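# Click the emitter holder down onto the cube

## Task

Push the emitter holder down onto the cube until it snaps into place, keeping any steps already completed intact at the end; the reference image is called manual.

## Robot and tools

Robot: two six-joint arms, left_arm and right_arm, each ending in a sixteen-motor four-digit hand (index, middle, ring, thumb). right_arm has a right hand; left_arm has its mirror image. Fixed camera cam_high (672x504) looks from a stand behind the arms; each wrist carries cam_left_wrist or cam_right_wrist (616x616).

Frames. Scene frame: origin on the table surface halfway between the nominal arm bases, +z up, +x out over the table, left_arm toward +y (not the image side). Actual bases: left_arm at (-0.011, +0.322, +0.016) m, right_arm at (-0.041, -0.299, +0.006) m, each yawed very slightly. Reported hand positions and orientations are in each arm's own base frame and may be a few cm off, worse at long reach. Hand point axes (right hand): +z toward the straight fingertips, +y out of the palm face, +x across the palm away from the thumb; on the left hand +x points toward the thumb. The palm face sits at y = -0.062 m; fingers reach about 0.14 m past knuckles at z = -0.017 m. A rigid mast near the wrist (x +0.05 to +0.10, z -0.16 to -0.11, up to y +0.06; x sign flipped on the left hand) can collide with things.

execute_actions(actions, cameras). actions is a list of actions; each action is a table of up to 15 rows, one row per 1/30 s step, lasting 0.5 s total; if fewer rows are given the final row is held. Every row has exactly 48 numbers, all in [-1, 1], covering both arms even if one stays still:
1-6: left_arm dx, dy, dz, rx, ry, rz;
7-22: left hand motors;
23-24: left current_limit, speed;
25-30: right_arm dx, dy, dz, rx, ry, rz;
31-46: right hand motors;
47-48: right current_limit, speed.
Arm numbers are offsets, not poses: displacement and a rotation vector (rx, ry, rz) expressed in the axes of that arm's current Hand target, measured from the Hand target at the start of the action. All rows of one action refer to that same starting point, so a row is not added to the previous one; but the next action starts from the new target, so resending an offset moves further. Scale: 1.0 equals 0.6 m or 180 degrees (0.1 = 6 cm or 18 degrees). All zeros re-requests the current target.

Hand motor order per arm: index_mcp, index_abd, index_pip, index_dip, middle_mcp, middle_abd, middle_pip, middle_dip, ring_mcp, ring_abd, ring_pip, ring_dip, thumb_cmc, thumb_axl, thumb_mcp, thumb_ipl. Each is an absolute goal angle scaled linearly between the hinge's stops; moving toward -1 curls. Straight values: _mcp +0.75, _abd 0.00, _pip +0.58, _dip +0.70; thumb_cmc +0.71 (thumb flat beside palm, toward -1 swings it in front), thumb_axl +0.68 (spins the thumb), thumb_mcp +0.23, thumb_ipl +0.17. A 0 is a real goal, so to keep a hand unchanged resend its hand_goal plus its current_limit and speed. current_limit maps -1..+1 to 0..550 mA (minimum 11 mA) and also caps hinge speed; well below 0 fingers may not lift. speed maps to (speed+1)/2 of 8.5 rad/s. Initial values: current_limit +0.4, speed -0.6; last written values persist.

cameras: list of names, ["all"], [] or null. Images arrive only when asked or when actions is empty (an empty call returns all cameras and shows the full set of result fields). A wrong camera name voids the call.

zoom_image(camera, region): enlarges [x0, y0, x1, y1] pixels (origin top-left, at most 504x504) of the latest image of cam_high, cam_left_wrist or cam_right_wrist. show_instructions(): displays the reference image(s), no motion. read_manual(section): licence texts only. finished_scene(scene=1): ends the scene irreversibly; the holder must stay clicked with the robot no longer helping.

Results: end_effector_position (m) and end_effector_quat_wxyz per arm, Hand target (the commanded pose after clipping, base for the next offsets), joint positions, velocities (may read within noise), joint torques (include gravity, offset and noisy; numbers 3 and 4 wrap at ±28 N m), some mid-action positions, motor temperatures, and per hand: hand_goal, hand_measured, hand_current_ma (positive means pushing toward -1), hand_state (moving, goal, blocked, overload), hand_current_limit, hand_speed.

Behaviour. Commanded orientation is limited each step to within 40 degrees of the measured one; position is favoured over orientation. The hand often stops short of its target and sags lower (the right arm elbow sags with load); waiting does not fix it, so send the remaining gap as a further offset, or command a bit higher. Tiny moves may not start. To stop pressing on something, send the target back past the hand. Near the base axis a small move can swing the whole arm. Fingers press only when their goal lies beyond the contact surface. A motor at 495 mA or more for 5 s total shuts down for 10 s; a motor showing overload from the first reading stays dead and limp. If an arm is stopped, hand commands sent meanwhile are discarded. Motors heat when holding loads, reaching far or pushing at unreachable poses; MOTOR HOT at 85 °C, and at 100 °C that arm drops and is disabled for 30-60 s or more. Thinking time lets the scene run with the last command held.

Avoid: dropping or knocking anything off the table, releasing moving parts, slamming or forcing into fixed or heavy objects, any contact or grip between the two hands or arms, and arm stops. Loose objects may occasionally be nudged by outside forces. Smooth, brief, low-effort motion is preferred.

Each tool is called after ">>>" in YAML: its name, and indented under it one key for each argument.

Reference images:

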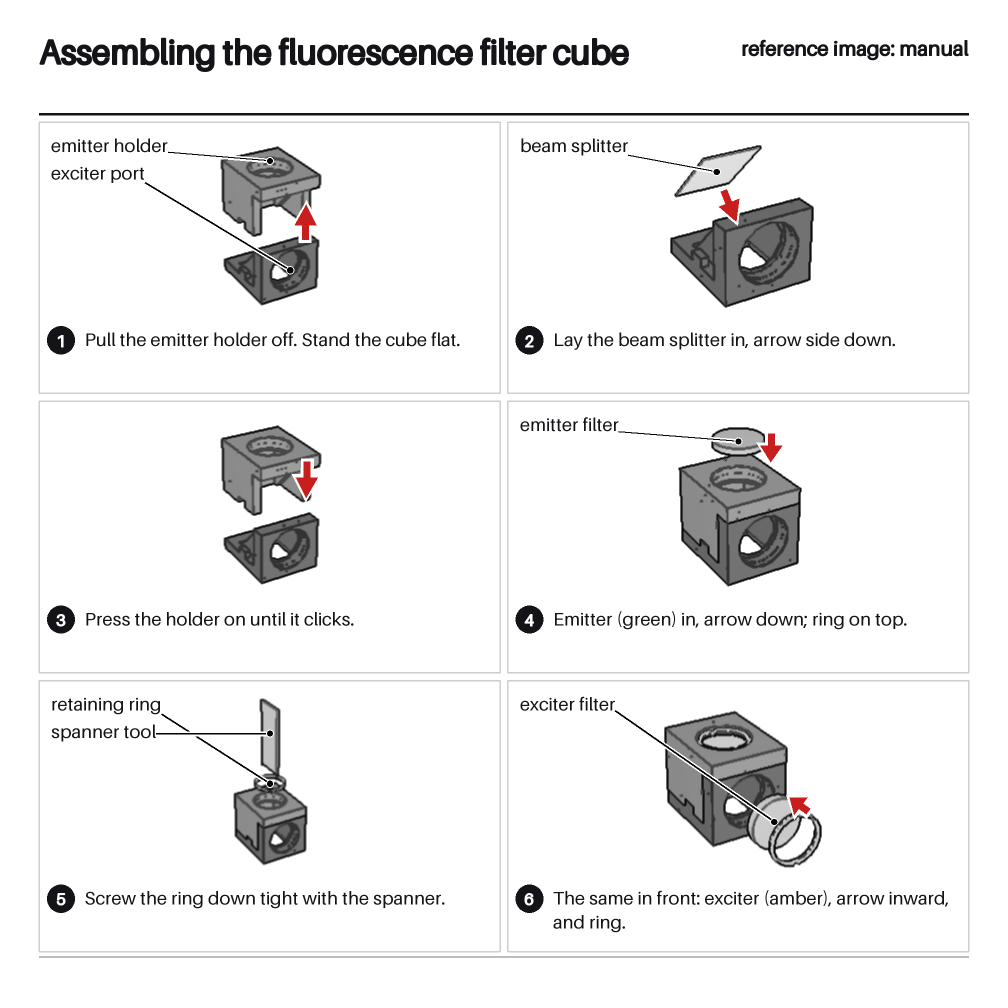

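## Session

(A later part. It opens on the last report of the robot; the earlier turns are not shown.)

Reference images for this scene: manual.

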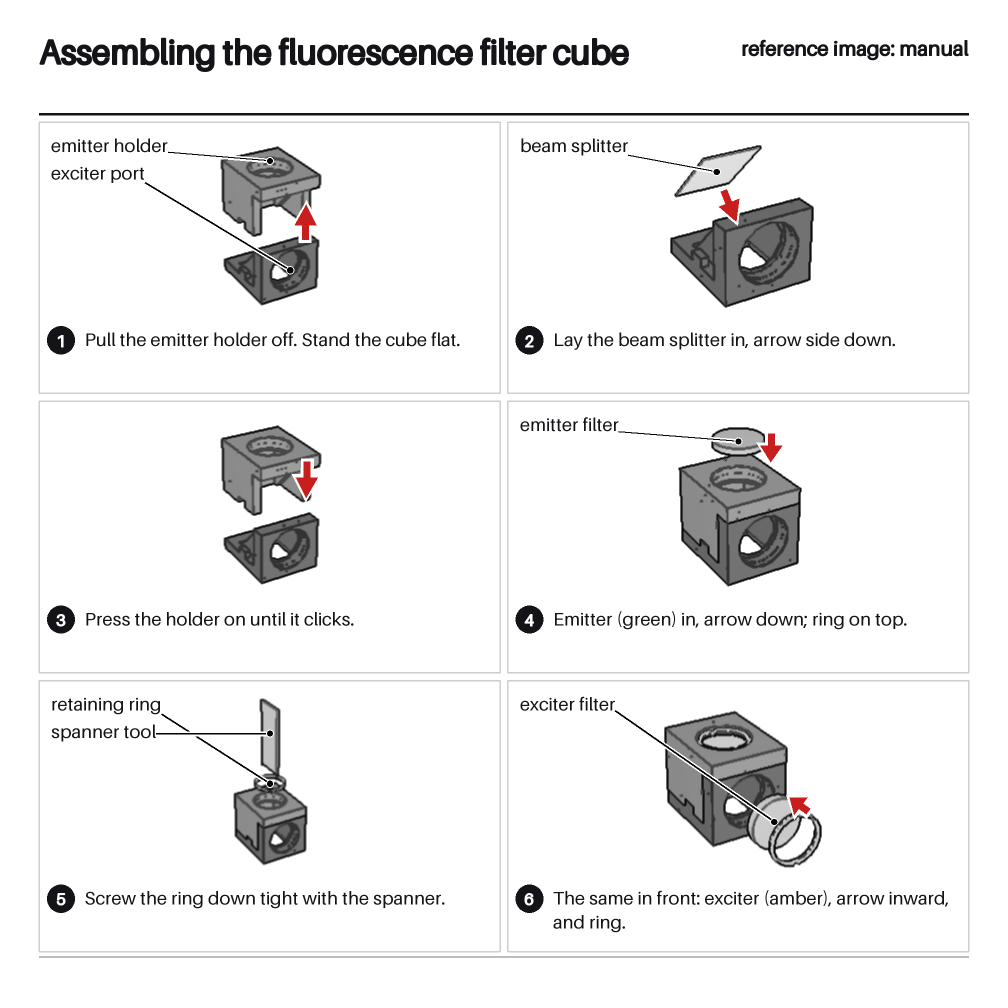

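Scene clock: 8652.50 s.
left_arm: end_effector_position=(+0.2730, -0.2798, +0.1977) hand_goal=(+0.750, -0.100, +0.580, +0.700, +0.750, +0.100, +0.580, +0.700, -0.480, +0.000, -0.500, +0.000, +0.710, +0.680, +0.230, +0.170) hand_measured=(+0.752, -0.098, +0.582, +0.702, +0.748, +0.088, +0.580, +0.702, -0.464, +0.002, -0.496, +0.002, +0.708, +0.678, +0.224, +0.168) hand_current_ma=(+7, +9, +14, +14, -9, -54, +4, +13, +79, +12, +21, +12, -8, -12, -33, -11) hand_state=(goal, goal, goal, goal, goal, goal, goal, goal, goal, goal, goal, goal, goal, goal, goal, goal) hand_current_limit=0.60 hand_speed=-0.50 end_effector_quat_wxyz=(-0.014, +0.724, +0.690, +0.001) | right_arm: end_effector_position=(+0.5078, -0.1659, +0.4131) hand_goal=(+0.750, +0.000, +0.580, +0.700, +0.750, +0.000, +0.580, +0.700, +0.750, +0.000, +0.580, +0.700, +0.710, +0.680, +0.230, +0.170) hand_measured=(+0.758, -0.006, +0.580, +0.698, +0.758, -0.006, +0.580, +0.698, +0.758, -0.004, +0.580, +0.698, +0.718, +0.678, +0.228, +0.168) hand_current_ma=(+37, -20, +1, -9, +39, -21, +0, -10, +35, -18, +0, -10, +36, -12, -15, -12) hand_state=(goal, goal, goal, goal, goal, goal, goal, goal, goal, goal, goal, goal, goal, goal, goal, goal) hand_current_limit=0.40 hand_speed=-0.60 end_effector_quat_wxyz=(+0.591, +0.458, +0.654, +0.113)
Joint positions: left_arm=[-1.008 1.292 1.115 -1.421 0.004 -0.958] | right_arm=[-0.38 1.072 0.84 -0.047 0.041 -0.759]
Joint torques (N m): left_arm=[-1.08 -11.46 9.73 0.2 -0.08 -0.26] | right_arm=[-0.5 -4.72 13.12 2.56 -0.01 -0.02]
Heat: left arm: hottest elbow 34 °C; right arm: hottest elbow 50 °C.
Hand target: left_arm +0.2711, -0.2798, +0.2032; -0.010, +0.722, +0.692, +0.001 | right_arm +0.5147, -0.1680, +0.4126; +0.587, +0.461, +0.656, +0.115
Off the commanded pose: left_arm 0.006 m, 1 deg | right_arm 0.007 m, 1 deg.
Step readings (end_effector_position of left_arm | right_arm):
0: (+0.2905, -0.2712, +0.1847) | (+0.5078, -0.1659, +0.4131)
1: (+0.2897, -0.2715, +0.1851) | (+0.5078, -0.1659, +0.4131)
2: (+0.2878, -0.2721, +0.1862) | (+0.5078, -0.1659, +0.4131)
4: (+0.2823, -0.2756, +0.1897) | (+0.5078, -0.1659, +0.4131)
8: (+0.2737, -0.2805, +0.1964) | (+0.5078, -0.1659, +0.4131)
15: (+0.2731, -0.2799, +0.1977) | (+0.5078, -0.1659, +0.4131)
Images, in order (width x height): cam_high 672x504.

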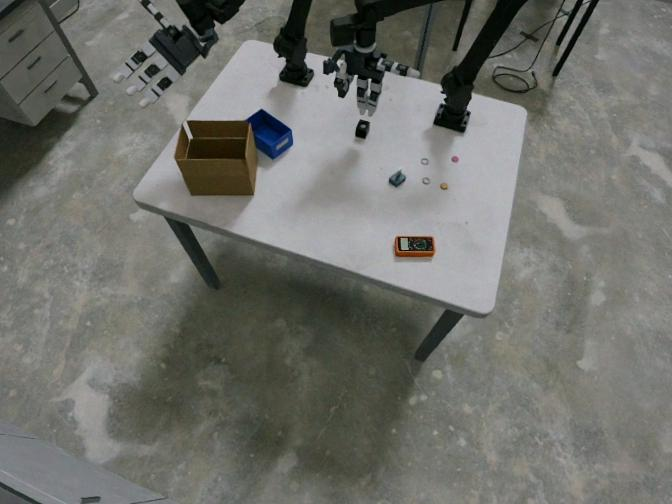

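>>> execute_actions:
  actions:
    - [[0,0,0,0,0,0,-0.48,0,-0.5,0,-0.48,0,-0.5,0,-0.48,0,-0.5,0,0.71,0.68,0.23,0.17,0.6,-0.5,0,0,0,0,0,0,0.75,0,0.58,0.7,0.75,0,0.58,0.7,0.75,0,0.58,0.7,0.71,0.68,0.23,0.17,0.4,-0.6]]
    - [[0.0175,0.006,0.05,0,0,0.005,-0.48,0,-0.5,0,-0.48,0,-0.5,0,-0.48,0,-0.5,0,0.71,0.68,0.23,0.17,0.6,-0.5,0,0,0,0,0,0,0.75,0,0.58,0.7,0.75,0,0.58,0.7,0.75,0,0.58,0.7,0.71,0.68,0.23,0.17,0.4,-0.6]]
    - [[0,0,0.08,-0.005,-0.003,0,-0.48,0,-0.5,0,-0.48,0,-0.5,0,-0.48,0,-0.5,0,0.71,0.68,0.23,0.17,0.6,-0.5,0,0,0,0,0,0,0.75,0,0.58,0.7,0.75,0,0.58,0.7,0.75,0,0.58,0.7,0.71,0.68,0.23,0.17,0.4,-0.6]]
    - [[0,0,0.08,0,0,0,-0.48,0,-0.5,0,-0.48,0,-0.5,0,-0.48,0,-0.5,0,0.71,0.68,0.23,0.17,0.6,-0.5,0,0,0,0,0,0,0.75,0,0.58,0.7,0.75,0,0.58,0.7,0.75,0,0.58,0.7,0.71,0.68,0.23,0.17,0.4,-0.6]]
  cameras: ["cam_high", "cam_left_wrist"]

>>> zoom_image:
  camera: "cam_high"
  region: [345, 110, 381, 146]

Scene clock: 8881.43 s.
left_arm: end_effector_position=(+0.2693, -0.2673, +0.0784) hand_goal=(-0.480, +0.000, -0.500, +0.000, -0.480, +0.000, -0.500, +0.000, -0.480, +0.000, -0.500, +0.000, +0.710, +0.680, +0.230, +0.170) hand_measured=(-0.468, -0.002, -0.496, +0.002, -0.468, +0.002, -0.496, +0.002, -0.468, +0.002, -0.496, +0.002, +0.710, +0.678, +0.226, +0.168) hand_current_ma=(+62, -10, +17, +12, +65, +11, +19, +14, +58, +11, +18, +11, -4, -12, -20, -10) hand_state=(goal, goal, goal, goal, goal, goal, goal, goal, goal, goal, goal, goal, goal, goal, goal, goal) hand_current_limit=0.60 hand_speed=-0.50 end_effector_quat_wxyz=(-0.004, +0.727, +0.686, +0.003) | right_arm: end_effector_position=(+0.5078, -0.1659, +0.4131) hand_goal=(+0.750, +0.000, +0.580, +0.700, +0.750, +0.000, +0.580, +0.700, +0.750, +0.000, +0.580, +0.700, +0.710, +0.680, +0.230, +0.170) hand_measured=(+0.758, -0.006, +0.580, +0.698, +0.758, -0.006, +0.580, +0.698, +0.758, -0.004, +0.580, +0.698, +0.718, +0.678, +0.228, +0.168) hand_current_ma=(+37, -20, +1, -9, +39, -21, +0, -10, +35, -18, +0, -10, +36, -12, -15, -12) hand_state=(goal, goal, goal, goal, goal, goal, goal, goal, goal, goal, goal, goal, goal, goal, goal, goal) hand_current_limit=0.40 hand_speed=-0.60 end_effector_quat_wxyz=(+0.591, +0.458, +0.654, +0.113)
Joint positions: left_arm=[-1 1.361 0.842 -1.062 -0.004 -0.942] | right_arm=[-0.38 1.072 0.84 -0.047 0.041 -0.759]
Joint torques (N m): left_arm=[0.26 -10.29 8.35 0.96 -0.23 0.02] | right_arm=[-0.5 -4.72 13.12 2.58 -0.01 -0.02]
Heat: left arm: hottest elbow 35 °C; right arm: hottest elbow 50 °C.
Hand target: left_arm +0.2742, -0.2680, +0.0773; -0.001, +0.727, +0.686, +0.003 | right_arm +0.5147, -0.1680, +0.4126; +0.587, +0.461, +0.656, +0.115
Off the commanded pose: left_arm 0.005 m, 0 deg | right_arm 0.007 m, 1 deg.
Step readings (end_effector_position of left_arm | right_arm):
0: (+0.2730, -0.2797, +0.1977) | (+0.5078, -0.1659, +0.4131)
1: (+0.2730, -0.2797, +0.1977) | (+0.5078, -0.1659, +0.4131)
2: (+0.2729, -0.2795, +0.1977) | (+0.5078, -0.1659, +0.4131)
4: (+0.2729, -0.2795, +0.1976) | (+0.5078, -0.1659, +0.4131)
8: (+0.2729, -0.2795, +0.1976) | (+0.5078, -0.1659, +0.4131)
15: (+0.2729, -0.2795, +0.1976) | (+0.5078, -0.1659, +0.4131)
16: (+0.2729, -0.2794, +0.1955) | (+0.5078, -0.1659, +0.4131)
17: (+0.2732, -0.2794, +0.1911) | (+0.5078, -0.1659, +0.4131)
19: (+0.2710, -0.2746, +0.1802) | (+0.5078, -0.1659, +0.4131)
23: (+0.2681, -0.2675, +0.1705) | (+0.5078, -0.1659, +0.4131)
30: (+0.2691, -0.2690, +0.1706) | (+0.5078, -0.1659, +0.4131)
31: (+0.2698, -0.2695, +0.1675) | (+0.5078, -0.1659, +0.4131)
32: (+0.2722, -0.2723, +0.1609) | (+0.5078, -0.1659, +0.4131)
34: (+0.2709, -0.2703, +0.1445) | (+0.5078, -0.1659, +0.4131)
38: (+0.2670, -0.2642, +0.1266) | (+0.5078, -0.1659, +0.4131)
45: (+0.2686, -0.2665, +0.1266) | (+0.5078, -0.1659, +0.4131)
46: (+0.2691, -0.2670, +0.1239) | (+0.5078, -0.1659, +0.4131)
47: (+0.2716, -0.2708, +0.1186) | (+0.5078, -0.1659, +0.4131)
49: (+0.2711, -0.2701, +0.1034) | (+0.5078, -0.1659, +0.4131)
53: (+0.2683, -0.2657, +0.0807) | (+0.5078, -0.1659, +0.4131)
60: (+0.2693, -0.2672, +0.0783) | (+0.5078, -0.1659, +0.4131)
Images, in order (width x height): cam_high 672x504, cam_left_wrist 616x616.

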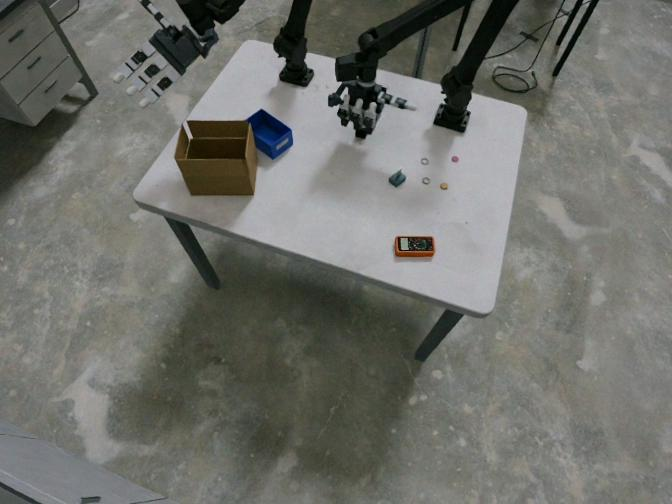

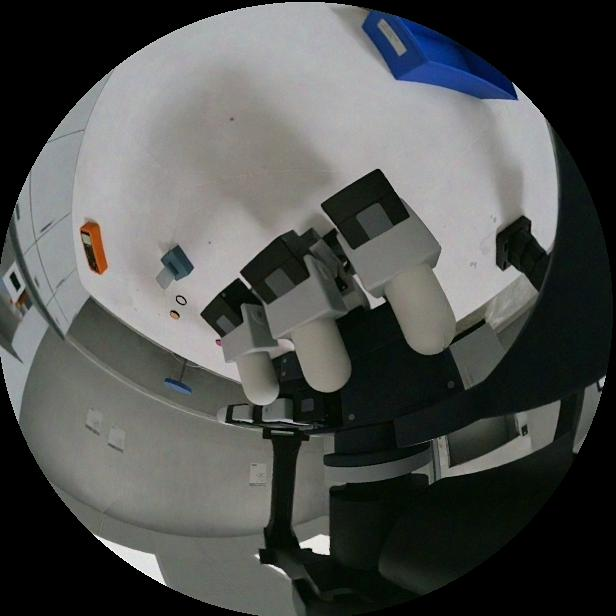

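Scaled by 14.000 from the camera's 672x504 image, which has a finer 960x720 frame.

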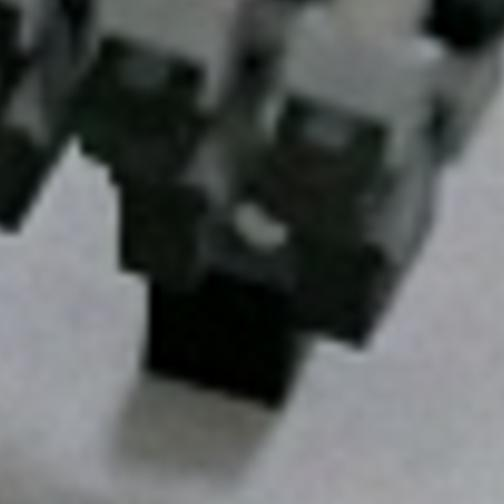

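>>> execute_actions:
  actions:
    - [[-0.0025,0.002,0.035,0,0,0,-0.48,0,-0.5,0,-0.48,0,-0.5,0,-0.48,0,-0.5,0,0.71,0.68,0.23,0.17,0.6,-0.5,0,0,0,0,0,0,0.75,0,0.58,0.7,0.75,0,0.58,0.7,0.75,0,0.58,0.7,0.71,0.68,0.23,0.17,0.4,-0.6]]
  cameras: ["cam_high"]

>>> zoom_image:
  camera: "cam_high"
  region: [345, 110, 381, 146]

Scene clock: 8908.90 s.
left_arm: end_effector_position=(+0.2724, -0.2720, +0.0640) hand_goal=(-0.480, +0.000, -0.500, +0.000, -0.480, +0.000, -0.500, +0.000, -0.480, +0.000, -0.500, +0.000, +0.710, +0.680, +0.230, +0.170) hand_measured=(-0.468, -0.002, -0.496, +0.002, -0.468, +0.002, -0.496, +0.002, -0.468, +0.002, -0.496, +0.002, +0.710, +0.678, +0.226, +0.168) hand_current_ma=(+62, -10, +17, +12, +65, +11, +18, +14, +58, +11, +18, +11, -3, -12, -20, -10) hand_state=(goal, goal, goal, goal, goal, goal, goal, goal, goal, goal, goal, goal, goal, goal, goal, goal) hand_current_limit=0.60 hand_speed=-0.50 end_effector_quat_wxyz=(+0.005, +0.727, +0.686, +0.001) | right_arm: end_effector_position=(+0.5078, -0.1659, +0.4131) hand_goal=(+0.750, +0.000, +0.580, +0.700, +0.750, +0.000, +0.580, +0.700, +0.750, +0.000, +0.580, +0.700, +0.710, +0.680, +0.230, +0.170) hand_measured=(+0.758, -0.006, +0.580, +0.698, +0.758, -0.006, +0.580, +0.698, +0.758, -0.004, +0.580, +0.698, +0.718, +0.678, +0.228, +0.168) hand_current_ma=(+37, -20, +1, -9, +39, -21, +0, -10, +35, -18, +0, -10, +36, -12, -15, -12) hand_state=(goal, goal, goal, goal, goal, goal, goal, goal, goal, goal, goal, goal, goal, goal, goal, goal) hand_current_limit=0.40 hand_speed=-0.60 end_effector_quat_wxyz=(+0.591, +0.458, +0.654, +0.113)
Joint positions: left_arm=[-1 1.387 0.823 -0.998 -0.004 -0.942] | right_arm=[-0.38 1.072 0.84 -0.047 0.041 -0.759]
Joint torques (N m): left_arm=[0.26 -9.41 7.47 1.11 -0.2 0.04] | right_arm=[-0.56 -4.72 13.12 2.58 -0.01 -0.02]
Heat: left arm: hottest elbow 34 °C; right arm: hottest elbow 50 °C.
Hand target: left_arm +0.2753, -0.2694, +0.0563; -0.001, +0.727, +0.687, +0.003 | right_arm +0.5147, -0.1680, +0.4126; +0.587, +0.461, +0.656, +0.115
Off the commanded pose: left_arm 0.009 m, 1 deg | right_arm 0.007 m, 1 deg.
Step readings (end_effector_position of left_arm | right_arm):
0: (+0.2693, -0.2673, +0.0784) | (+0.5078, -0.1659, +0.4131)
1: (+0.2697, -0.2679, +0.0776) | (+0.5078, -0.1659, +0.4131)
2: (+0.2712, -0.2702, +0.0759) | (+0.5078, -0.1659, +0.4131)
4: (+0.2725, -0.2722, +0.0717) | (+0.5078, -0.1659, +0.4131)
8: (+0.2723, -0.2719, +0.0648) | (+0.5078, -0.1659, +0.4131)
15: (+0.2724, -0.2720, +0.0640) | (+0.5078, -0.1659, +0.4131)
Images, in order (width x height): cam_high 672x504.

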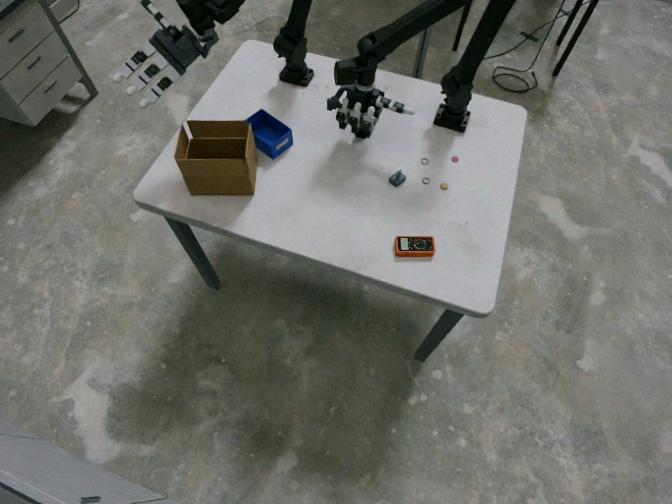

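Scaled by 14.000 from the camera's 672x504 image, which has a finer 960x720 frame.

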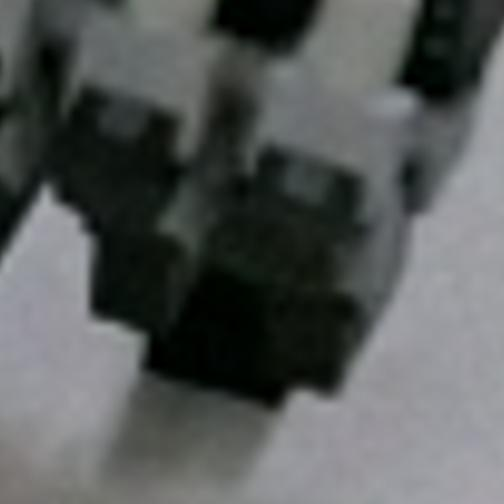

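>>> execute_actions:
  actions:
    - [[0.0085,0.0,0.018,0,0,0,-0.48,0,-0.5,0,-0.48,0,-0.5,0,-0.48,0,-0.5,0,0.71,0.68,0.23,0.17,0.6,-0.5,0,0,0,0,0,0,0.75,0,0.58,0.7,0.75,0,0.58,0.7,0.75,0,0.58,0.7,0.71,0.68,0.23,0.17,0.4,-0.6]]
  cameras: ["cam_high"]

>>> zoom_image:
  camera: "cam_high"
  region: [345, 110, 381, 146]

Scene clock: 8932.63 s.
left_arm: end_effector_position=(+0.2718, -0.2675, +0.0538) hand_goal=(-0.480, +0.000, -0.500, +0.000, -0.480, +0.000, -0.500, +0.000, -0.480, +0.000, -0.500, +0.000, +0.710, +0.680, +0.230, +0.170) hand_measured=(-0.468, -0.002, -0.496, +0.002, -0.468, +0.002, -0.496, +0.002, -0.468, +0.002, -0.496, +0.002, +0.710, +0.678, +0.226, +0.168) hand_current_ma=(+62, -10, +17, +12, +65, +11, +18, +14, +58, +11, +18, +11, -3, -12, -20, -10) hand_state=(goal, goal, goal, goal, goal, goal, goal, goal, goal, goal, goal, goal, goal, goal, goal, goal) hand_current_limit=0.60 hand_speed=-0.50 end_effector_quat_wxyz=(+0.006, +0.728, +0.686, +0.001) | right_arm: end_effector_position=(+0.5078, -0.1659, +0.4131) hand_goal=(+0.750, +0.000, +0.580, +0.700, +0.750, +0.000, +0.580, +0.700, +0.750, +0.000, +0.580, +0.700, +0.710, +0.680, +0.230, +0.170) hand_measured=(+0.758, -0.006, +0.580, +0.698, +0.758, -0.006, +0.580, +0.698, +0.758, -0.004, +0.580, +0.698, +0.718, +0.678, +0.228, +0.168) hand_current_ma=(+37, -20, +1, -9, +39, -21, +0, -10, +35, -18, +0, -10, +36, -12, -15, -12) hand_state=(goal, goal, goal, goal, goal, goal, goal, goal, goal, goal, goal, goal, goal, goal, goal, goal) hand_current_limit=0.40 hand_speed=-0.60 end_effector_quat_wxyz=(+0.591, +0.458, +0.654, +0.113)
Joint positions: left_arm=[-0.995 1.393 0.796 -0.964 -0.004 -0.936] | right_arm=[-0.38 1.072 0.84 -0.047 0.041 -0.759]
Joint torques (N m): left_arm=[0.56 -9.05 7.45 1.14 -0.19 0.03] | right_arm=[-0.56 -4.72 13.12 2.58 -0.01 -0.02]
Heat: left arm: hottest elbow 34 °C; right arm: hottest elbow 50 °C.
Hand target: left_arm +0.2756, -0.2643, +0.0455; -0.001, +0.727, +0.686, +0.003 | right_arm +0.5147, -0.1680, +0.4126; +0.587, +0.461, +0.656, +0.115
Off the commanded pose: left_arm 0.010 m, 1 deg | right_arm 0.007 m, 1 deg.
Step readings (end_effector_position of left_arm | right_arm):
0: (+0.2724, -0.2720, +0.0640) | (+0.5078, -0.1659, +0.4131)
1: (+0.2725, -0.2720, +0.0633) | (+0.5078, -0.1659, +0.4131)
2: (+0.2729, -0.2724, +0.0617) | (+0.5078, -0.1659, +0.4131)
4: (+0.2723, -0.2702, +0.0578) | (+0.5078, -0.1659, +0.4131)
8: (+0.2713, -0.2668, +0.0539) | (+0.5078, -0.1659, +0.4131)
15: (+0.2717, -0.2675, +0.0538) | (+0.5078, -0.1659, +0.4131)
Images, in order (width x height): cam_high 672x504.

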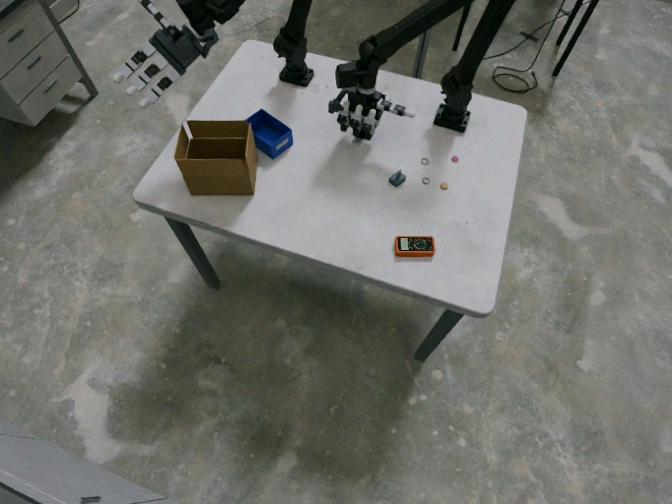

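Scaled by 14.000 from the camera's 672x504 image, which has a finer 960x720 frame.

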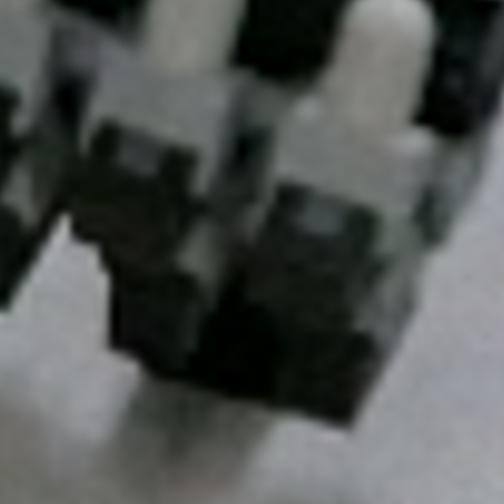

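>>> execute_actions:
  actions:
    - [[0.005,-0.002,0.025,0.0065,0.005,0,-0.48,0,-0.5,0,-0.48,0,-0.5,0,-0.48,0,-0.5,0,0.71,0.68,0.23,0.17,0.6,-0.5,0,0,0,0,0,0,0.75,0,0.58,0.7,0.75,0,0.58,0.7,0.75,0,0.58,0.7,0.71,0.68,0.23,0.17,0.4,-0.6]]
  cameras: ["cam_high"]

>>> zoom_image:
  camera: "cam_high"
  region: [345, 110, 381, 146]

Scene clock: 8942.93 s.
left_arm: end_effector_position=(+0.2723, -0.2664, +0.0421) hand_goal=(-0.480, +0.000, -0.500, +0.000, -0.480, +0.000, -0.500, +0.000, -0.480, +0.000, -0.500, +0.000, +0.710, +0.680, +0.230, +0.170) hand_measured=(-0.468, -0.002, -0.496, +0.002, -0.482, +0.002, -0.496, +0.002, -0.468, +0.002, -0.496, +0.002, +0.710, +0.678, +0.226, +0.168) hand_current_ma=(+62, -10, +17, +11, -14, +11, +18, +14, +58, +11, +18, +11, -3, -12, -20, -10) hand_state=(goal, goal, goal, goal, goal, goal, goal, goal, goal, goal, goal, goal, goal, goal, goal, goal) hand_current_limit=0.60 hand_speed=-0.50 end_effector_quat_wxyz=(-0.003, +0.728, +0.686, +0.000) | right_arm: end_effector_position=(+0.5078, -0.1659, +0.4131) hand_goal=(+0.750, +0.000, +0.580, +0.700, +0.750, +0.000, +0.580, +0.700, +0.750, +0.000, +0.580, +0.700, +0.710, +0.680, +0.230, +0.170) hand_measured=(+0.758, -0.006, +0.580, +0.698, +0.758, -0.006, +0.580, +0.698, +0.758, -0.004, +0.580, +0.698, +0.718, +0.678, +0.228, +0.168) hand_current_ma=(+37, -20, +1, -9, +39, -21, +0, -10, +35, -18, +0, -10, +36, -12, -15, -12) hand_state=(goal, goal, goal, goal, goal, goal, goal, goal, goal, goal, goal, goal, goal, goal, goal, goal) hand_current_limit=0.40 hand_speed=-0.60 end_effector_quat_wxyz=(+0.591, +0.458, +0.654, +0.113)
Joint positions: left_arm=[-0.989 1.421 0.79 -0.945 0 -0.93] | right_arm=[-0.38 1.072 0.84 -0.047 0.041 -0.759]
Joint torques (N m): left_arm=[0.79 -9 6.87 1.06 -0.09 0.06] | right_arm=[-0.56 -4.72 13.14 2.59 0 -0.02]
Heat: left arm: hottest elbow 34 °C; right arm: hottest elbow 50 °C.
Hand target: left_arm +0.2747, -0.2611, +0.0306; -0.014, +0.727, +0.686, +0.001 | right_arm +0.5147, -0.1680, +0.4126; +0.587, +0.461, +0.656, +0.115
Off the commanded pose: left_arm 0.013 m, 1 deg | right_arm 0.007 m, 1 deg.
Step readings (end_effector_position of left_arm | right_arm):
0: (+0.2718, -0.2675, +0.0538) | (+0.5078, -0.1659, +0.4131)
1: (+0.2717, -0.2676, +0.0532) | (+0.5078, -0.1659, +0.4131)
2: (+0.2720, -0.2682, +0.0516) | (+0.5078, -0.1659, +0.4131)
4: (+0.2722, -0.2676, +0.0471) | (+0.5078, -0.1659, +0.4131)
8: (+0.2723, -0.2663, +0.0421) | (+0.5078, -0.1659, +0.4131)
15: (+0.2723, -0.2664, +0.0421) | (+0.5078, -0.1659, +0.4131)
Images, in order (width x height): cam_high 672x504.

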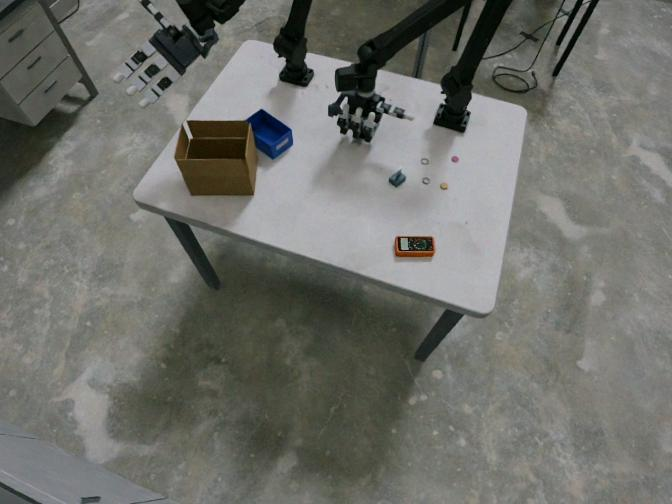

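Scaled by 14.000 from the camera's 672x504 image, which has a finer 960x720 frame.

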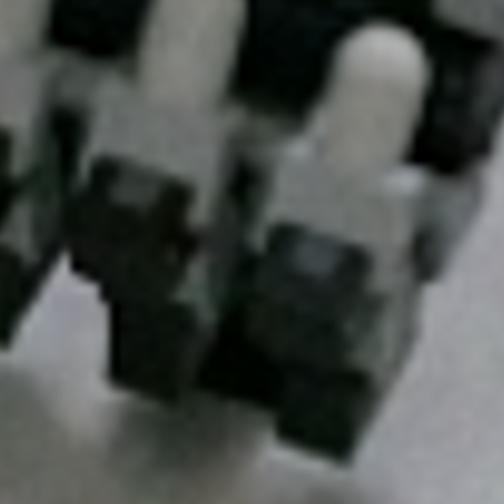

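>>> execute_actions:
  actions:
    - [[0.0065,-0.008,0.05,0.0115,0.009,0,-0.48,0,-0.5,0,-0.48,0,-0.5,0,-0.48,0,-0.5,0,0.71,0.68,0.23,0.17,0.8,-0.5,0,0,0,0,0,0,0.75,0,0.58,0.7,0.75,0,0.58,0.7,0.75,0,0.58,0.7,0.71,0.68,0.23,0.17,0.4,-0.6]]
  cameras: ["cam_high"]

>>> zoom_image:
  camera: "cam_high"
  region: [345, 110, 381, 146]

Scene clock: 8950.77 s.
left_arm: end_effector_position=(+0.2707, -0.2629, +0.0149) hand_goal=(-0.480, +0.000, -0.500, +0.000, -0.480, +0.000, -0.500, +0.000, -0.480, +0.000, -0.500, +0.000, +0.710, +0.680, +0.230, +0.170) hand_measured=(-0.468, -0.002, -0.496, +0.002, -0.480, +0.002, -0.496, +0.002, -0.468, +0.002, -0.496, +0.002, +0.710, +0.678, +0.226, +0.168) hand_current_ma=(+66, -9, +16, +11, -3, +11, +15, +13, +64, +11, +18, +11, +1, -12, -27, -10) hand_state=(goal, goal, goal, goal, goal, goal, goal, goal, goal, goal, goal, goal, goal, goal, goal, goal) hand_current_limit=0.80 hand_speed=-0.50 end_effector_quat_wxyz=(-0.019, +0.726, +0.687, -0.003) | right_arm: end_effector_position=(+0.5078, -0.1659, +0.4131) hand_goal=(+0.750, +0.000, +0.580, +0.700, +0.750, +0.000, +0.580, +0.700, +0.750, +0.000, +0.580, +0.700, +0.710, +0.680, +0.230, +0.170) hand_measured=(+0.758, -0.006, +0.580, +0.698, +0.758, -0.006, +0.580, +0.698, +0.758, -0.004, +0.580, +0.698, +0.718, +0.678, +0.228, +0.168) hand_current_ma=(+37, -20, +1, -9, +39, -21, +0, -10, +35, -18, +0, -10, +36, -12, -15, -12) hand_state=(goal, goal, goal, goal, goal, goal, goal, goal, goal, goal, goal, goal, goal, goal, goal, goal) hand_current_limit=0.40 hand_speed=-0.60 end_effector_quat_wxyz=(+0.591, +0.458, +0.654, +0.113)
Joint positions: left_arm=[-0.982 1.482 0.771 -0.897 0.013 -0.926] | right_arm=[-0.38 1.072 0.84 -0.047 0.041 -0.759]
Joint torques (N m): left_arm=[0.21 -8.94 6.31 0.76 -0.12 0.02] | right_arm=[-0.5 -4.72 13.14 2.56 0 -0.02]
Heat: left arm: hottest elbow 33 °C; right arm: hottest elbow 50 °C.
Hand target: left_arm +0.2696, -0.2564, +0.0008; -0.037, +0.727, +0.686, -0.001 | right_arm +0.5147, -0.1680, +0.4126; +0.587, +0.461, +0.656, +0.115
Off the commanded pose: left_arm 0.016 m, 2 deg | right_arm 0.007 m, 1 deg.
Step readings (end_effector_position of left_arm | right_arm):
0: (+0.2723, -0.2664, +0.0421) | (+0.5078, -0.1659, +0.4131)
1: (+0.2720, -0.2668, +0.0412) | (+0.5078, -0.1659, +0.4131)
2: (+0.2727, -0.2679, +0.0407) | (+0.5078, -0.1659, +0.4131)
4: (+0.2745, -0.2704, +0.0403) | (+0.5078, -0.1659, +0.4131)
8: (+0.2777, -0.2711, +0.0365) | (+0.5078, -0.1659, +0.4131)
15: (+0.2700, -0.2619, +0.0148) | (+0.5078, -0.1659, +0.4131)
Images, in order (width x height): cam_high 672x504.

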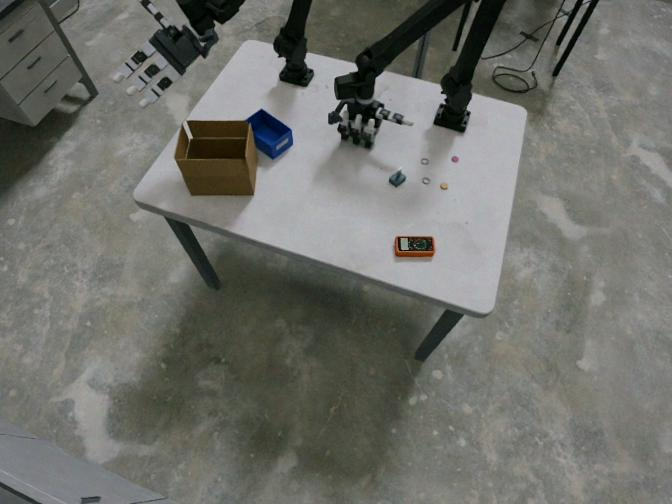

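Scaled by 14.000 from the camera's 672x504 image, which has a finer 960x720 frame.

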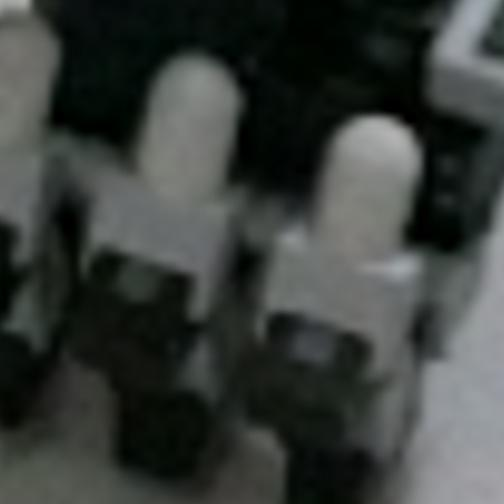

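>>> zoom_image:
  camera: "cam_high"
  region: [330, 90, 400, 160]

>>> execute_actions:
  actions: []
  cameras: ["cam_left_wrist"]

Scaled by 7.200 from the camera's 672x504 image, which has a finer 960x720 frame.

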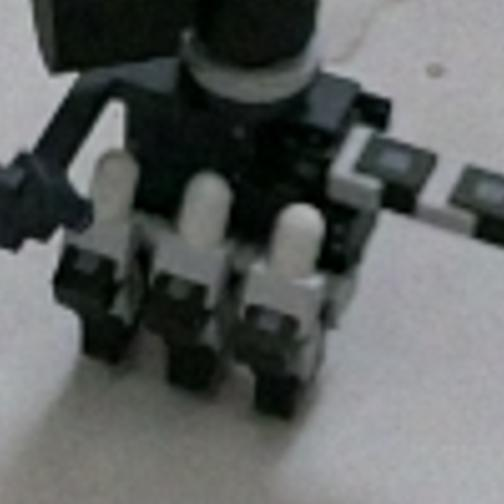

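Scene clock: 8963.23 s.
left_arm: end_effector_position=(+0.2707, -0.2630, +0.0149) hand_goal=(-0.480, +0.000, -0.500, +0.000, -0.480, +0.000, -0.500, +0.000, -0.480, +0.000, -0.500, +0.000, +0.710, +0.680, +0.230, +0.170) hand_measured=(-0.468, -0.002, -0.496, +0.002, -0.480, +0.002, -0.496, +0.002, -0.468, +0.002, -0.496, +0.002, +0.710, +0.678, +0.226, +0.168) hand_current_ma=(+66, -9, +16, +11, -3, +11, +15, +13, +64, +11, +18, +11, +1, -12, -27, -10) hand_state=(goal, goal, goal, goal, goal, goal, goal, goal, goal, goal, goal, goal, goal, goal, goal, goal) hand_current_limit=0.80 hand_speed=-0.50 end_effector_quat_wxyz=(-0.019, +0.726, +0.687, -0.003) | right_arm: end_effector_position=(+0.5078, -0.1659, +0.4131) hand_goal=(+0.750, +0.000, +0.580, +0.700, +0.750, +0.000, +0.580, +0.700, +0.750, +0.000, +0.580, +0.700, +0.710, +0.680, +0.230, +0.170) hand_measured=(+0.758, -0.006, +0.580, +0.698, +0.758, -0.006, +0.580, +0.698, +0.758, -0.004, +0.580, +0.698, +0.718, +0.678, +0.228, +0.168) hand_current_ma=(+37, -20, +1, -9, +39, -21, +0, -10, +35, -18, +0, -10, +36, -12, -15, -12) hand_state=(goal, goal, goal, goal, goal, goal, goal, goal, goal, goal, goal, goal, goal, goal, goal, goal) hand_current_limit=0.40 hand_speed=-0.60 end_effector_quat_wxyz=(+0.591, +0.458, +0.654, +0.113)
Joint positions: left_arm=[-0.982 1.482 0.771 -0.897 0.013 -0.926] | right_arm=[-0.38 1.072 0.84 -0.047 0.041 -0.759]
Joint velocities: within noise
Joint torques (N m): left_arm=[0.21 -8.94 6.26 0.77 -0.13 0.03] | right_arm=[-0.5 -4.72 13.14 2.58 -0.01 -0.02]
Motor temperatures (°C): left_arm=[25 29 33 24 26 26] | right_arm=[23 28 50 25 23 22]
Heat: left arm: hottest elbow 33 °C; right arm: hottest elbow 50 °C.
Hand target: left_arm +0.2696, -0.2564, +0.0008; -0.037, +0.727, +0.686, -0.001 | right_arm +0.5147, -0.1680, +0.4126; +0.587, +0.461, +0.656, +0.115
Off the commanded pose: left_arm 0.016 m, 2 deg | right_arm 0.007 m, 1 deg.
Images, in order (width x height): cam_left_wrist 616x616.

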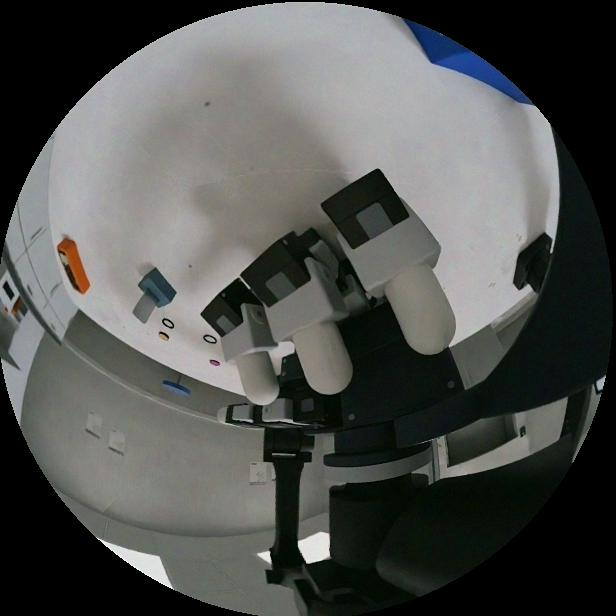

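>>> execute_actions:
  actions:
    - [[-0.019,0.021,-0.015,0,0,0,-0.48,0,-0.5,0,-0.48,0,-0.5,0,-0.48,0,-0.5,0,0.71,0.68,0.23,0.17,0.6,-0.5,0,0,0,0,0,0,0.75,0,0.58,0.7,0.75,0,0.58,0.7,0.75,0,0.58,0.7,0.71,0.68,0.23,0.17,0.4,-0.6]]
    - [[0,0,-0.045,0,0,0,-0.48,0,-0.5,0,-0.48,0,-0.5,0,-0.48,0,-0.5,0,0.71,0.68,0.23,0.17,0.6,-0.5,0,0,0,0,0,0,0.75,0,0.58,0.7,0.75,0,0.58,0.7,0.75,0,0.58,0.7,0.71,0.68,0.23,0.17,0.4,-0.6]]
  cameras: ["cam_high"]

>>> zoom_image:
  camera: "cam_high"
  region: [330, 90, 400, 160]

Scene clock: 8982.53 s.
left_arm: end_effector_position=(+0.2698, -0.2594, +0.0213) hand_goal=(-0.480, +0.000, -0.500, +0.000, -0.480, +0.000, -0.500, +0.000, -0.480, +0.000, -0.500, +0.000, +0.710, +0.680, +0.230, +0.170) hand_measured=(-0.468, -0.002, -0.496, +0.002, -0.474, +0.002, -0.496, +0.002, -0.468, +0.002, -0.496, +0.002, +0.710, +0.678, +0.226, +0.168) hand_current_ma=(+66, -9, +16, +11, +29, +11, +15, +13, +64, +11, +18, +11, -1, -12, -27, -10) hand_state=(goal, goal, goal, goal, goal, goal, goal, goal, goal, goal, goal, goal, goal, goal, goal, goal) hand_current_limit=0.60 hand_speed=-0.50 end_effector_quat_wxyz=(-0.055, +0.727, +0.685, +0.003) | right_arm: end_effector_position=(+0.5078, -0.1659, +0.4131) hand_goal=(+0.750, +0.000, +0.580, +0.700, +0.750, +0.000, +0.580, +0.700, +0.750, +0.000, +0.580, +0.700, +0.710, +0.680, +0.230, +0.170) hand_measured=(+0.758, -0.006, +0.580, +0.698, +0.758, -0.006, +0.580, +0.698, +0.758, -0.004, +0.580, +0.698, +0.718, +0.678, +0.228, +0.168) hand_current_ma=(+37, -20, +1, -9, +39, -21, +0, -10, +35, -18, +0, -10, +36, -12, -15, -12) hand_state=(goal, goal, goal, goal, goal, goal, goal, goal, goal, goal, goal, goal, goal, goal, goal, goal) hand_current_limit=0.40 hand_speed=-0.60 end_effector_quat_wxyz=(+0.591, +0.458, +0.654, +0.113)
Joint positions: left_arm=[-0.977 1.501 0.818 -0.997 0.013 -0.917] | right_arm=[-0.38 1.072 0.84 -0.047 0.041 -0.759]
Joint torques (N m): left_arm=[0.73 -13.16 10.3 0.17 -0.19 0] | right_arm=[-0.56 -4.72 13.12 2.56 0 -0.02]
Heat: left arm: hottest elbow 33 °C; right arm: hottest elbow 50 °C.
Hand target: left_arm +0.2833, -0.2702, +0.0354; -0.037, +0.727, +0.686, -0.001 | right_arm +0.5147, -0.1680, +0.4126; +0.587, +0.461, +0.656, +0.115
Off the commanded pose: left_arm 0.022 m, 2 deg | right_arm 0.007 m, 1 deg.
Step readings (end_effector_position of left_arm | right_arm):
0: (+0.2707, -0.2630, +0.0149) | (+0.5078, -0.1659, +0.4131)
1: (+0.2711, -0.2634, +0.0154) | (+0.5078, -0.1659, +0.4131)
2: (+0.2715, -0.2632, +0.0150) | (+0.5078, -0.1659, +0.4131)
4: (+0.2728, -0.2649, +0.0150) | (+0.5078, -0.1659, +0.4131)
8: (+0.2744, -0.2673, +0.0150) | (+0.5078, -0.1659, +0.4131)
15: (+0.2744, -0.2674, +0.0150) | (+0.5078, -0.1659, +0.4131)
16: (+0.2734, -0.2660, +0.0158) | (+0.5078, -0.1659, +0.4131)
17: (+0.2723, -0.2641, +0.0174) | (+0.5078, -0.1659, +0.4131)
19: (+0.2706, -0.2613, +0.0201) | (+0.5078, -0.1659, +0.4131)
23: (+0.2702, -0.2600, +0.0214) | (+0.5078, -0.1659, +0.4131)
30: (+0.2699, -0.2595, +0.0214) | (+0.5078, -0.1659, +0.4131)
Images, in order (width x height): cam_high 672x504.

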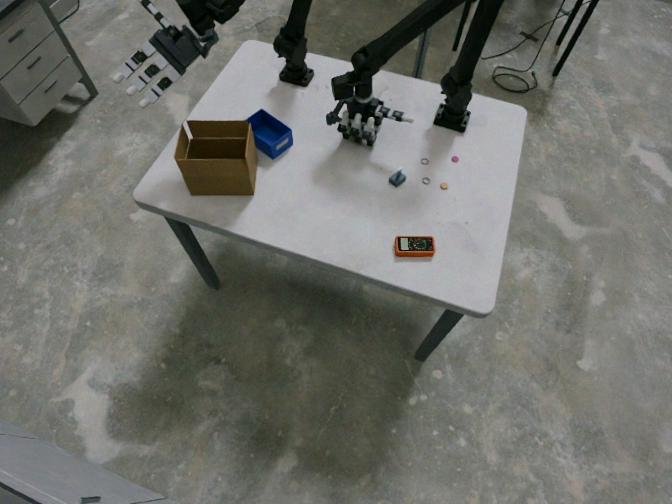

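Scaled by 7.200 from the camera's 672x504 image, which has a finer 960x720 frame.

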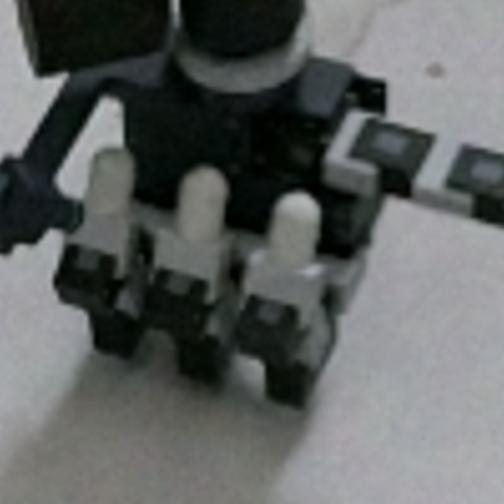

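>>> execute_actions:
  actions:
    - [[-0.015,0.018,-0.03,-0.010,-0.008,0,-0.48,0,-0.5,0,-0.48,0,-0.5,0,-0.48,0,-0.5,0,0.71,0.68,0.23,0.17,0.6,-0.5,0,0,0,0,0,0,0.75,0,0.58,0.7,0.75,0,0.58,0.7,0.75,0,0.58,0.7,0.71,0.68,0.23,0.17,0.4,-0.6]]
    - [[0,0,-0.05,-0.01,-0.008,0,-0.48,0,-0.5,0,-0.48,0,-0.5,0,-0.48,0,-0.5,0,0.71,0.68,0.23,0.17,0.6,-0.5,0,0,0,0,0,0,0.75,0,0.58,0.7,0.75,0,0.58,0.7,0.75,0,0.58,0.7,0.71,0.68,0.23,0.17,0.4,-0.6]]
  cameras: ["cam_high"]

>>> zoom_image:
  camera: "cam_high"
  region: [330, 90, 400, 160]

Scene clock: 8994.63 s.
left_arm: end_effector_position=(+0.2846, -0.2730, +0.0707) hand_goal=(-0.480, +0.000, -0.500, +0.000, -0.480, +0.000, -0.500, +0.000, -0.480, +0.000, -0.500, +0.000, +0.710, +0.680, +0.230, +0.170) hand_measured=(-0.468, -0.002, -0.496, +0.002, -0.472, +0.002, -0.496, +0.002, -0.468, +0.002, -0.496, +0.002, +0.710, +0.678, +0.226, +0.168) hand_current_ma=(+66, -9, +16, +11, +37, +11, +15, +13, +64, +11, +18, +11, -1, -12, -28, -10) hand_state=(goal, goal, goal, goal, goal, goal, goal, goal, goal, goal, goal, goal, goal, goal, goal, goal) hand_current_limit=0.60 hand_speed=-0.50 end_effector_quat_wxyz=(-0.009, +0.728, +0.686, +0.004) | right_arm: end_effector_position=(+0.5078, -0.1659, +0.4131) hand_goal=(+0.750, +0.000, +0.580, +0.700, +0.750, +0.000, +0.580, +0.700, +0.750, +0.000, +0.580, +0.700, +0.710, +0.680, +0.230, +0.170) hand_measured=(+0.758, -0.006, +0.580, +0.698, +0.758, -0.006, +0.580, +0.698, +0.758, -0.004, +0.580, +0.698, +0.718, +0.678, +0.228, +0.168) hand_current_ma=(+37, -20, +1, -9, +39, -21, +0, -10, +35, -18, +0, -10, +36, -12, -15, -12) hand_state=(goal, goal, goal, goal, goal, goal, goal, goal, goal, goal, goal, goal, goal, goal, goal, goal) hand_current_limit=0.40 hand_speed=-0.60 end_effector_quat_wxyz=(+0.591, +0.458, +0.654, +0.113)
Joint positions: left_arm=[-0.973 1.412 0.871 -1.049 -0.005 -0.913] | right_arm=[-0.38 1.072 0.84 -0.047 0.041 -0.759]
Joint torques (N m): left_arm=[0.32 -11.93 11 0.34 -0.22 -0.01] | right_arm=[-0.5 -4.72 13.12 2.59 -0.01 -0.02]
Heat: left arm: hottest elbow 33 °C; right arm: hottest elbow 50 °C.
Hand target: left_arm +0.2952, -0.2815, +0.0823; +0.003, +0.727, +0.686, +0.003 | right_arm +0.5147, -0.1680, +0.4126; +0.587, +0.461, +0.656, +0.115
Off the commanded pose: left_arm 0.018 m, 1 deg | right_arm 0.007 m, 1 deg.
Step readings (end_effector_position of left_arm | right_arm):
0: (+0.2698, -0.2594, +0.0213) | (+0.5078, -0.1659, +0.4131)
1: (+0.2705, -0.2596, +0.0223) | (+0.5078, -0.1659, +0.4131)
2: (+0.2717, -0.2601, +0.0239) | (+0.5078, -0.1659, +0.4131)
4: (+0.2757, -0.2640, +0.0287) | (+0.5078, -0.1659, +0.4131)
8: (+0.2814, -0.2709, +0.0366) | (+0.5078, -0.1659, +0.4131)
15: (+0.2819, -0.2717, +0.0376) | (+0.5078, -0.1659, +0.4131)
16: (+0.2817, -0.2706, +0.0389) | (+0.5078, -0.1659, +0.4131)
17: (+0.2815, -0.2692, +0.0413) | (+0.5078, -0.1659, +0.4131)
19: (+0.2806, -0.2674, +0.0502) | (+0.5078, -0.1659, +0.4131)
23: (+0.2830, -0.2705, +0.0668) | (+0.5078, -0.1659, +0.4131)
30: (+0.2846, -0.2730, +0.0707) | (+0.5078, -0.1659, +0.4131)
Images, in order (width x height): cam_high 672x504.

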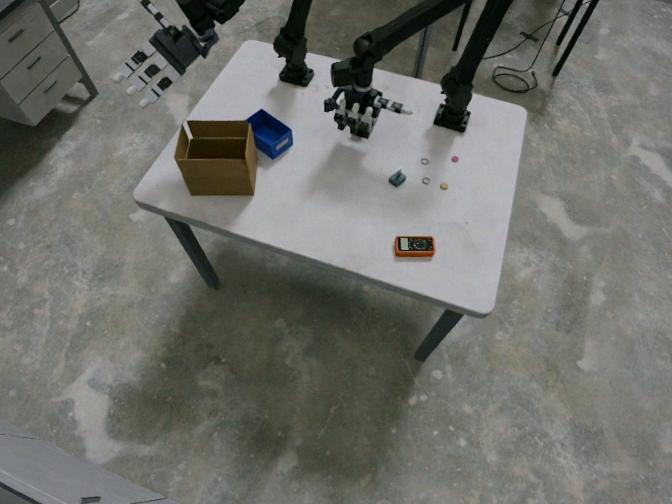

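Scaled by 7.200 from the camera's 672x504 image, which has a finer 960x720 frame.

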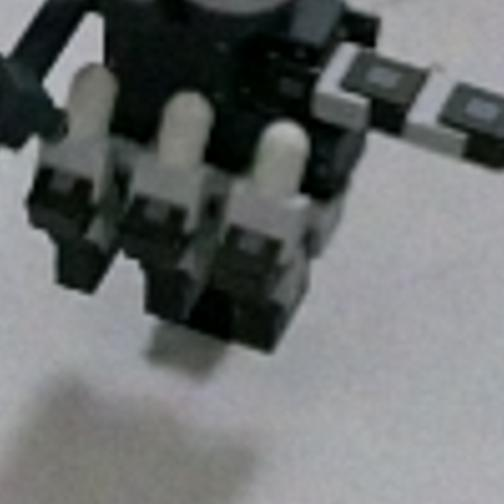

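>>> execute_actions:
  actions:
    - [[0,0,-0.08,0.005,0.004,0,-0.48,0,-0.5,0,-0.48,0,-0.5,0,-0.48,0,-0.5,0,0.71,0.68,0.23,0.17,0.6,-0.5,0,0,0,0,0,0,0.75,0,0.58,0.7,0.75,0,0.58,0.7,0.75,0,0.58,0.7,0.71,0.68,0.23,0.17,0.4,-0.6]]
    - [[0,-0.03,-0.08,0.0,0.0,0,-0.48,0,-0.5,0,-0.48,0,-0.5,0,-0.48,0,-0.5,0,0.71,0.68,0.23,0.17,0.6,-0.5,0,0,0,0,0,0,0.75,0,0.58,0.7,0.75,0,0.58,0.7,0.75,0,0.58,0.7,0.71,0.68,0.23,0.17,0.4,-0.6]]
  cameras: ["cam_high"]

>>> zoom_image:
  camera: "cam_high"
  region: [345, 110, 381, 146]

Scene clock: 9004.83 s.
left_arm: end_effector_position=(+0.2758, -0.2696, +0.1666) hand_goal=(-0.480, +0.000, -0.500, +0.000, -0.480, +0.000, -0.500, +0.000, -0.480, +0.000, -0.500, +0.000, +0.710, +0.680, +0.230, +0.170) hand_measured=(-0.468, -0.002, -0.496, +0.002, -0.472, +0.002, -0.496, +0.002, -0.468, +0.002, -0.496, +0.002, +0.710, +0.678, +0.224, +0.168) hand_current_ma=(+67, -8, +16, +11, +46, +9, +15, +13, +64, +9, +17, +11, -4, -12, -34, -10) hand_state=(goal, goal, goal, goal, goal, goal, goal, goal, goal, goal, goal, goal, goal, goal, goal, goal) hand_current_limit=0.60 hand_speed=-0.50 end_effector_quat_wxyz=(-0.017, +0.727, +0.687, +0.004) | right_arm: end_effector_position=(+0.5078, -0.1659, +0.4131) hand_goal=(+0.750, +0.000, +0.580, +0.700, +0.750, +0.000, +0.580, +0.700, +0.750, +0.000, +0.580, +0.700, +0.710, +0.680, +0.230, +0.170) hand_measured=(+0.758, -0.006, +0.580, +0.698, +0.758, -0.006, +0.580, +0.698, +0.758, -0.004, +0.580, +0.698, +0.718, +0.678, +0.228, +0.168) hand_current_ma=(+37, -20, +1, -9, +39, -21, +0, -10, +35, -18, +0, -10, +36, -12, -15, -12) hand_state=(goal, goal, goal, goal, goal, goal, goal, goal, goal, goal, goal, goal, goal, goal, goal, goal) hand_current_limit=0.40 hand_speed=-0.60 end_effector_quat_wxyz=(+0.591, +0.458, +0.654, +0.113)
Joint positions: left_arm=[-0.987 1.295 1.035 -1.346 -0.002 -0.931] | right_arm=[-0.38 1.072 0.84 -0.047 0.041 -0.759]
Joint torques (N m): left_arm=[-1.55 -10.17 12.01 0.34 -0.11 -0.24] | right_arm=[-0.5 -4.72 13.12 2.58 0 -0.02]
Heat: left arm: hottest elbow 34 °C; right arm: hottest elbow 50 °C.
Hand target: left_arm +0.2771, -0.2810, +0.1784; -0.007, +0.727, +0.686, +0.002 | right_arm +0.5147, -0.1680, +0.4126; +0.587, +0.461, +0.656, +0.115
Off the commanded pose: left_arm 0.017 m, 1 deg | right_arm 0.007 m, 1 deg.
Step readings (end_effector_position of left_arm | right_arm):
0: (+0.2846, -0.2730, +0.0707) | (+0.5078, -0.1659, +0.4131)
1: (+0.2832, -0.2712, +0.0726) | (+0.5078, -0.1659, +0.4131)
2: (+0.2808, -0.2677, +0.0773) | (+0.5078, -0.1659, +0.4131)
4: (+0.2799, -0.2664, +0.0917) | (+0.5078, -0.1659, +0.4131)
8: (+0.2855, -0.2745, +0.1155) | (+0.5078, -0.1659, +0.4131)
15: (+0.2862, -0.2757, +0.1199) | (+0.5078, -0.1659, +0.4131)
16: (+0.2841, -0.2736, +0.1213) | (+0.5078, -0.1659, +0.4131)
17: (+0.2804, -0.2703, +0.1249) | (+0.5078, -0.1659, +0.4131)
19: (+0.2758, -0.2653, +0.1371) | (+0.5078, -0.1659, +0.4131)
23: (+0.2750, -0.2677, +0.1602) | (+0.5078, -0.1659, +0.4131)
30: (+0.2758, -0.2697, +0.1666) | (+0.5078, -0.1659, +0.4131)
Images, in order (width x height): cam_high 672x504.

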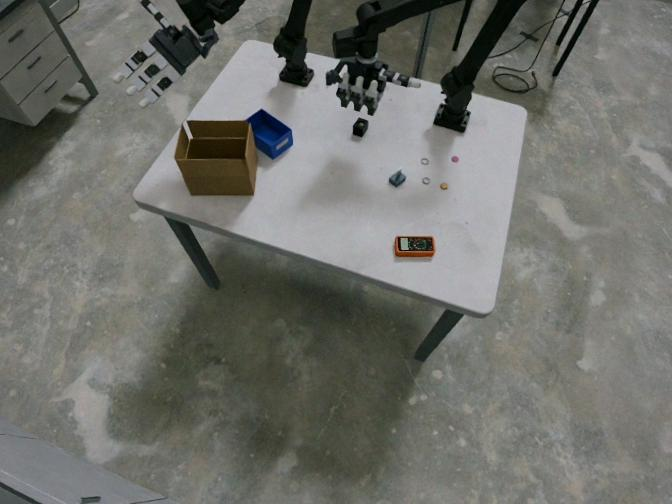

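Scaled by 14.000 from the camera's 672x504 image, which has a finer 960x720 frame.

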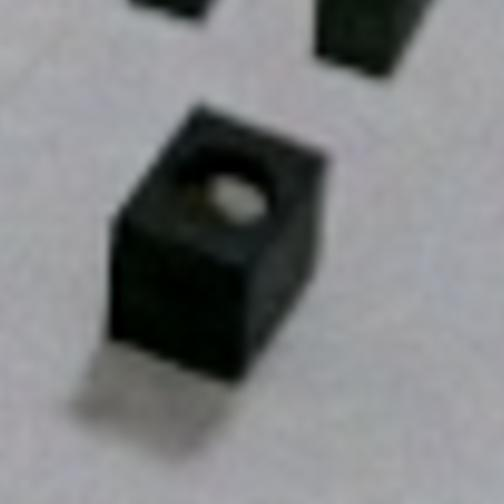

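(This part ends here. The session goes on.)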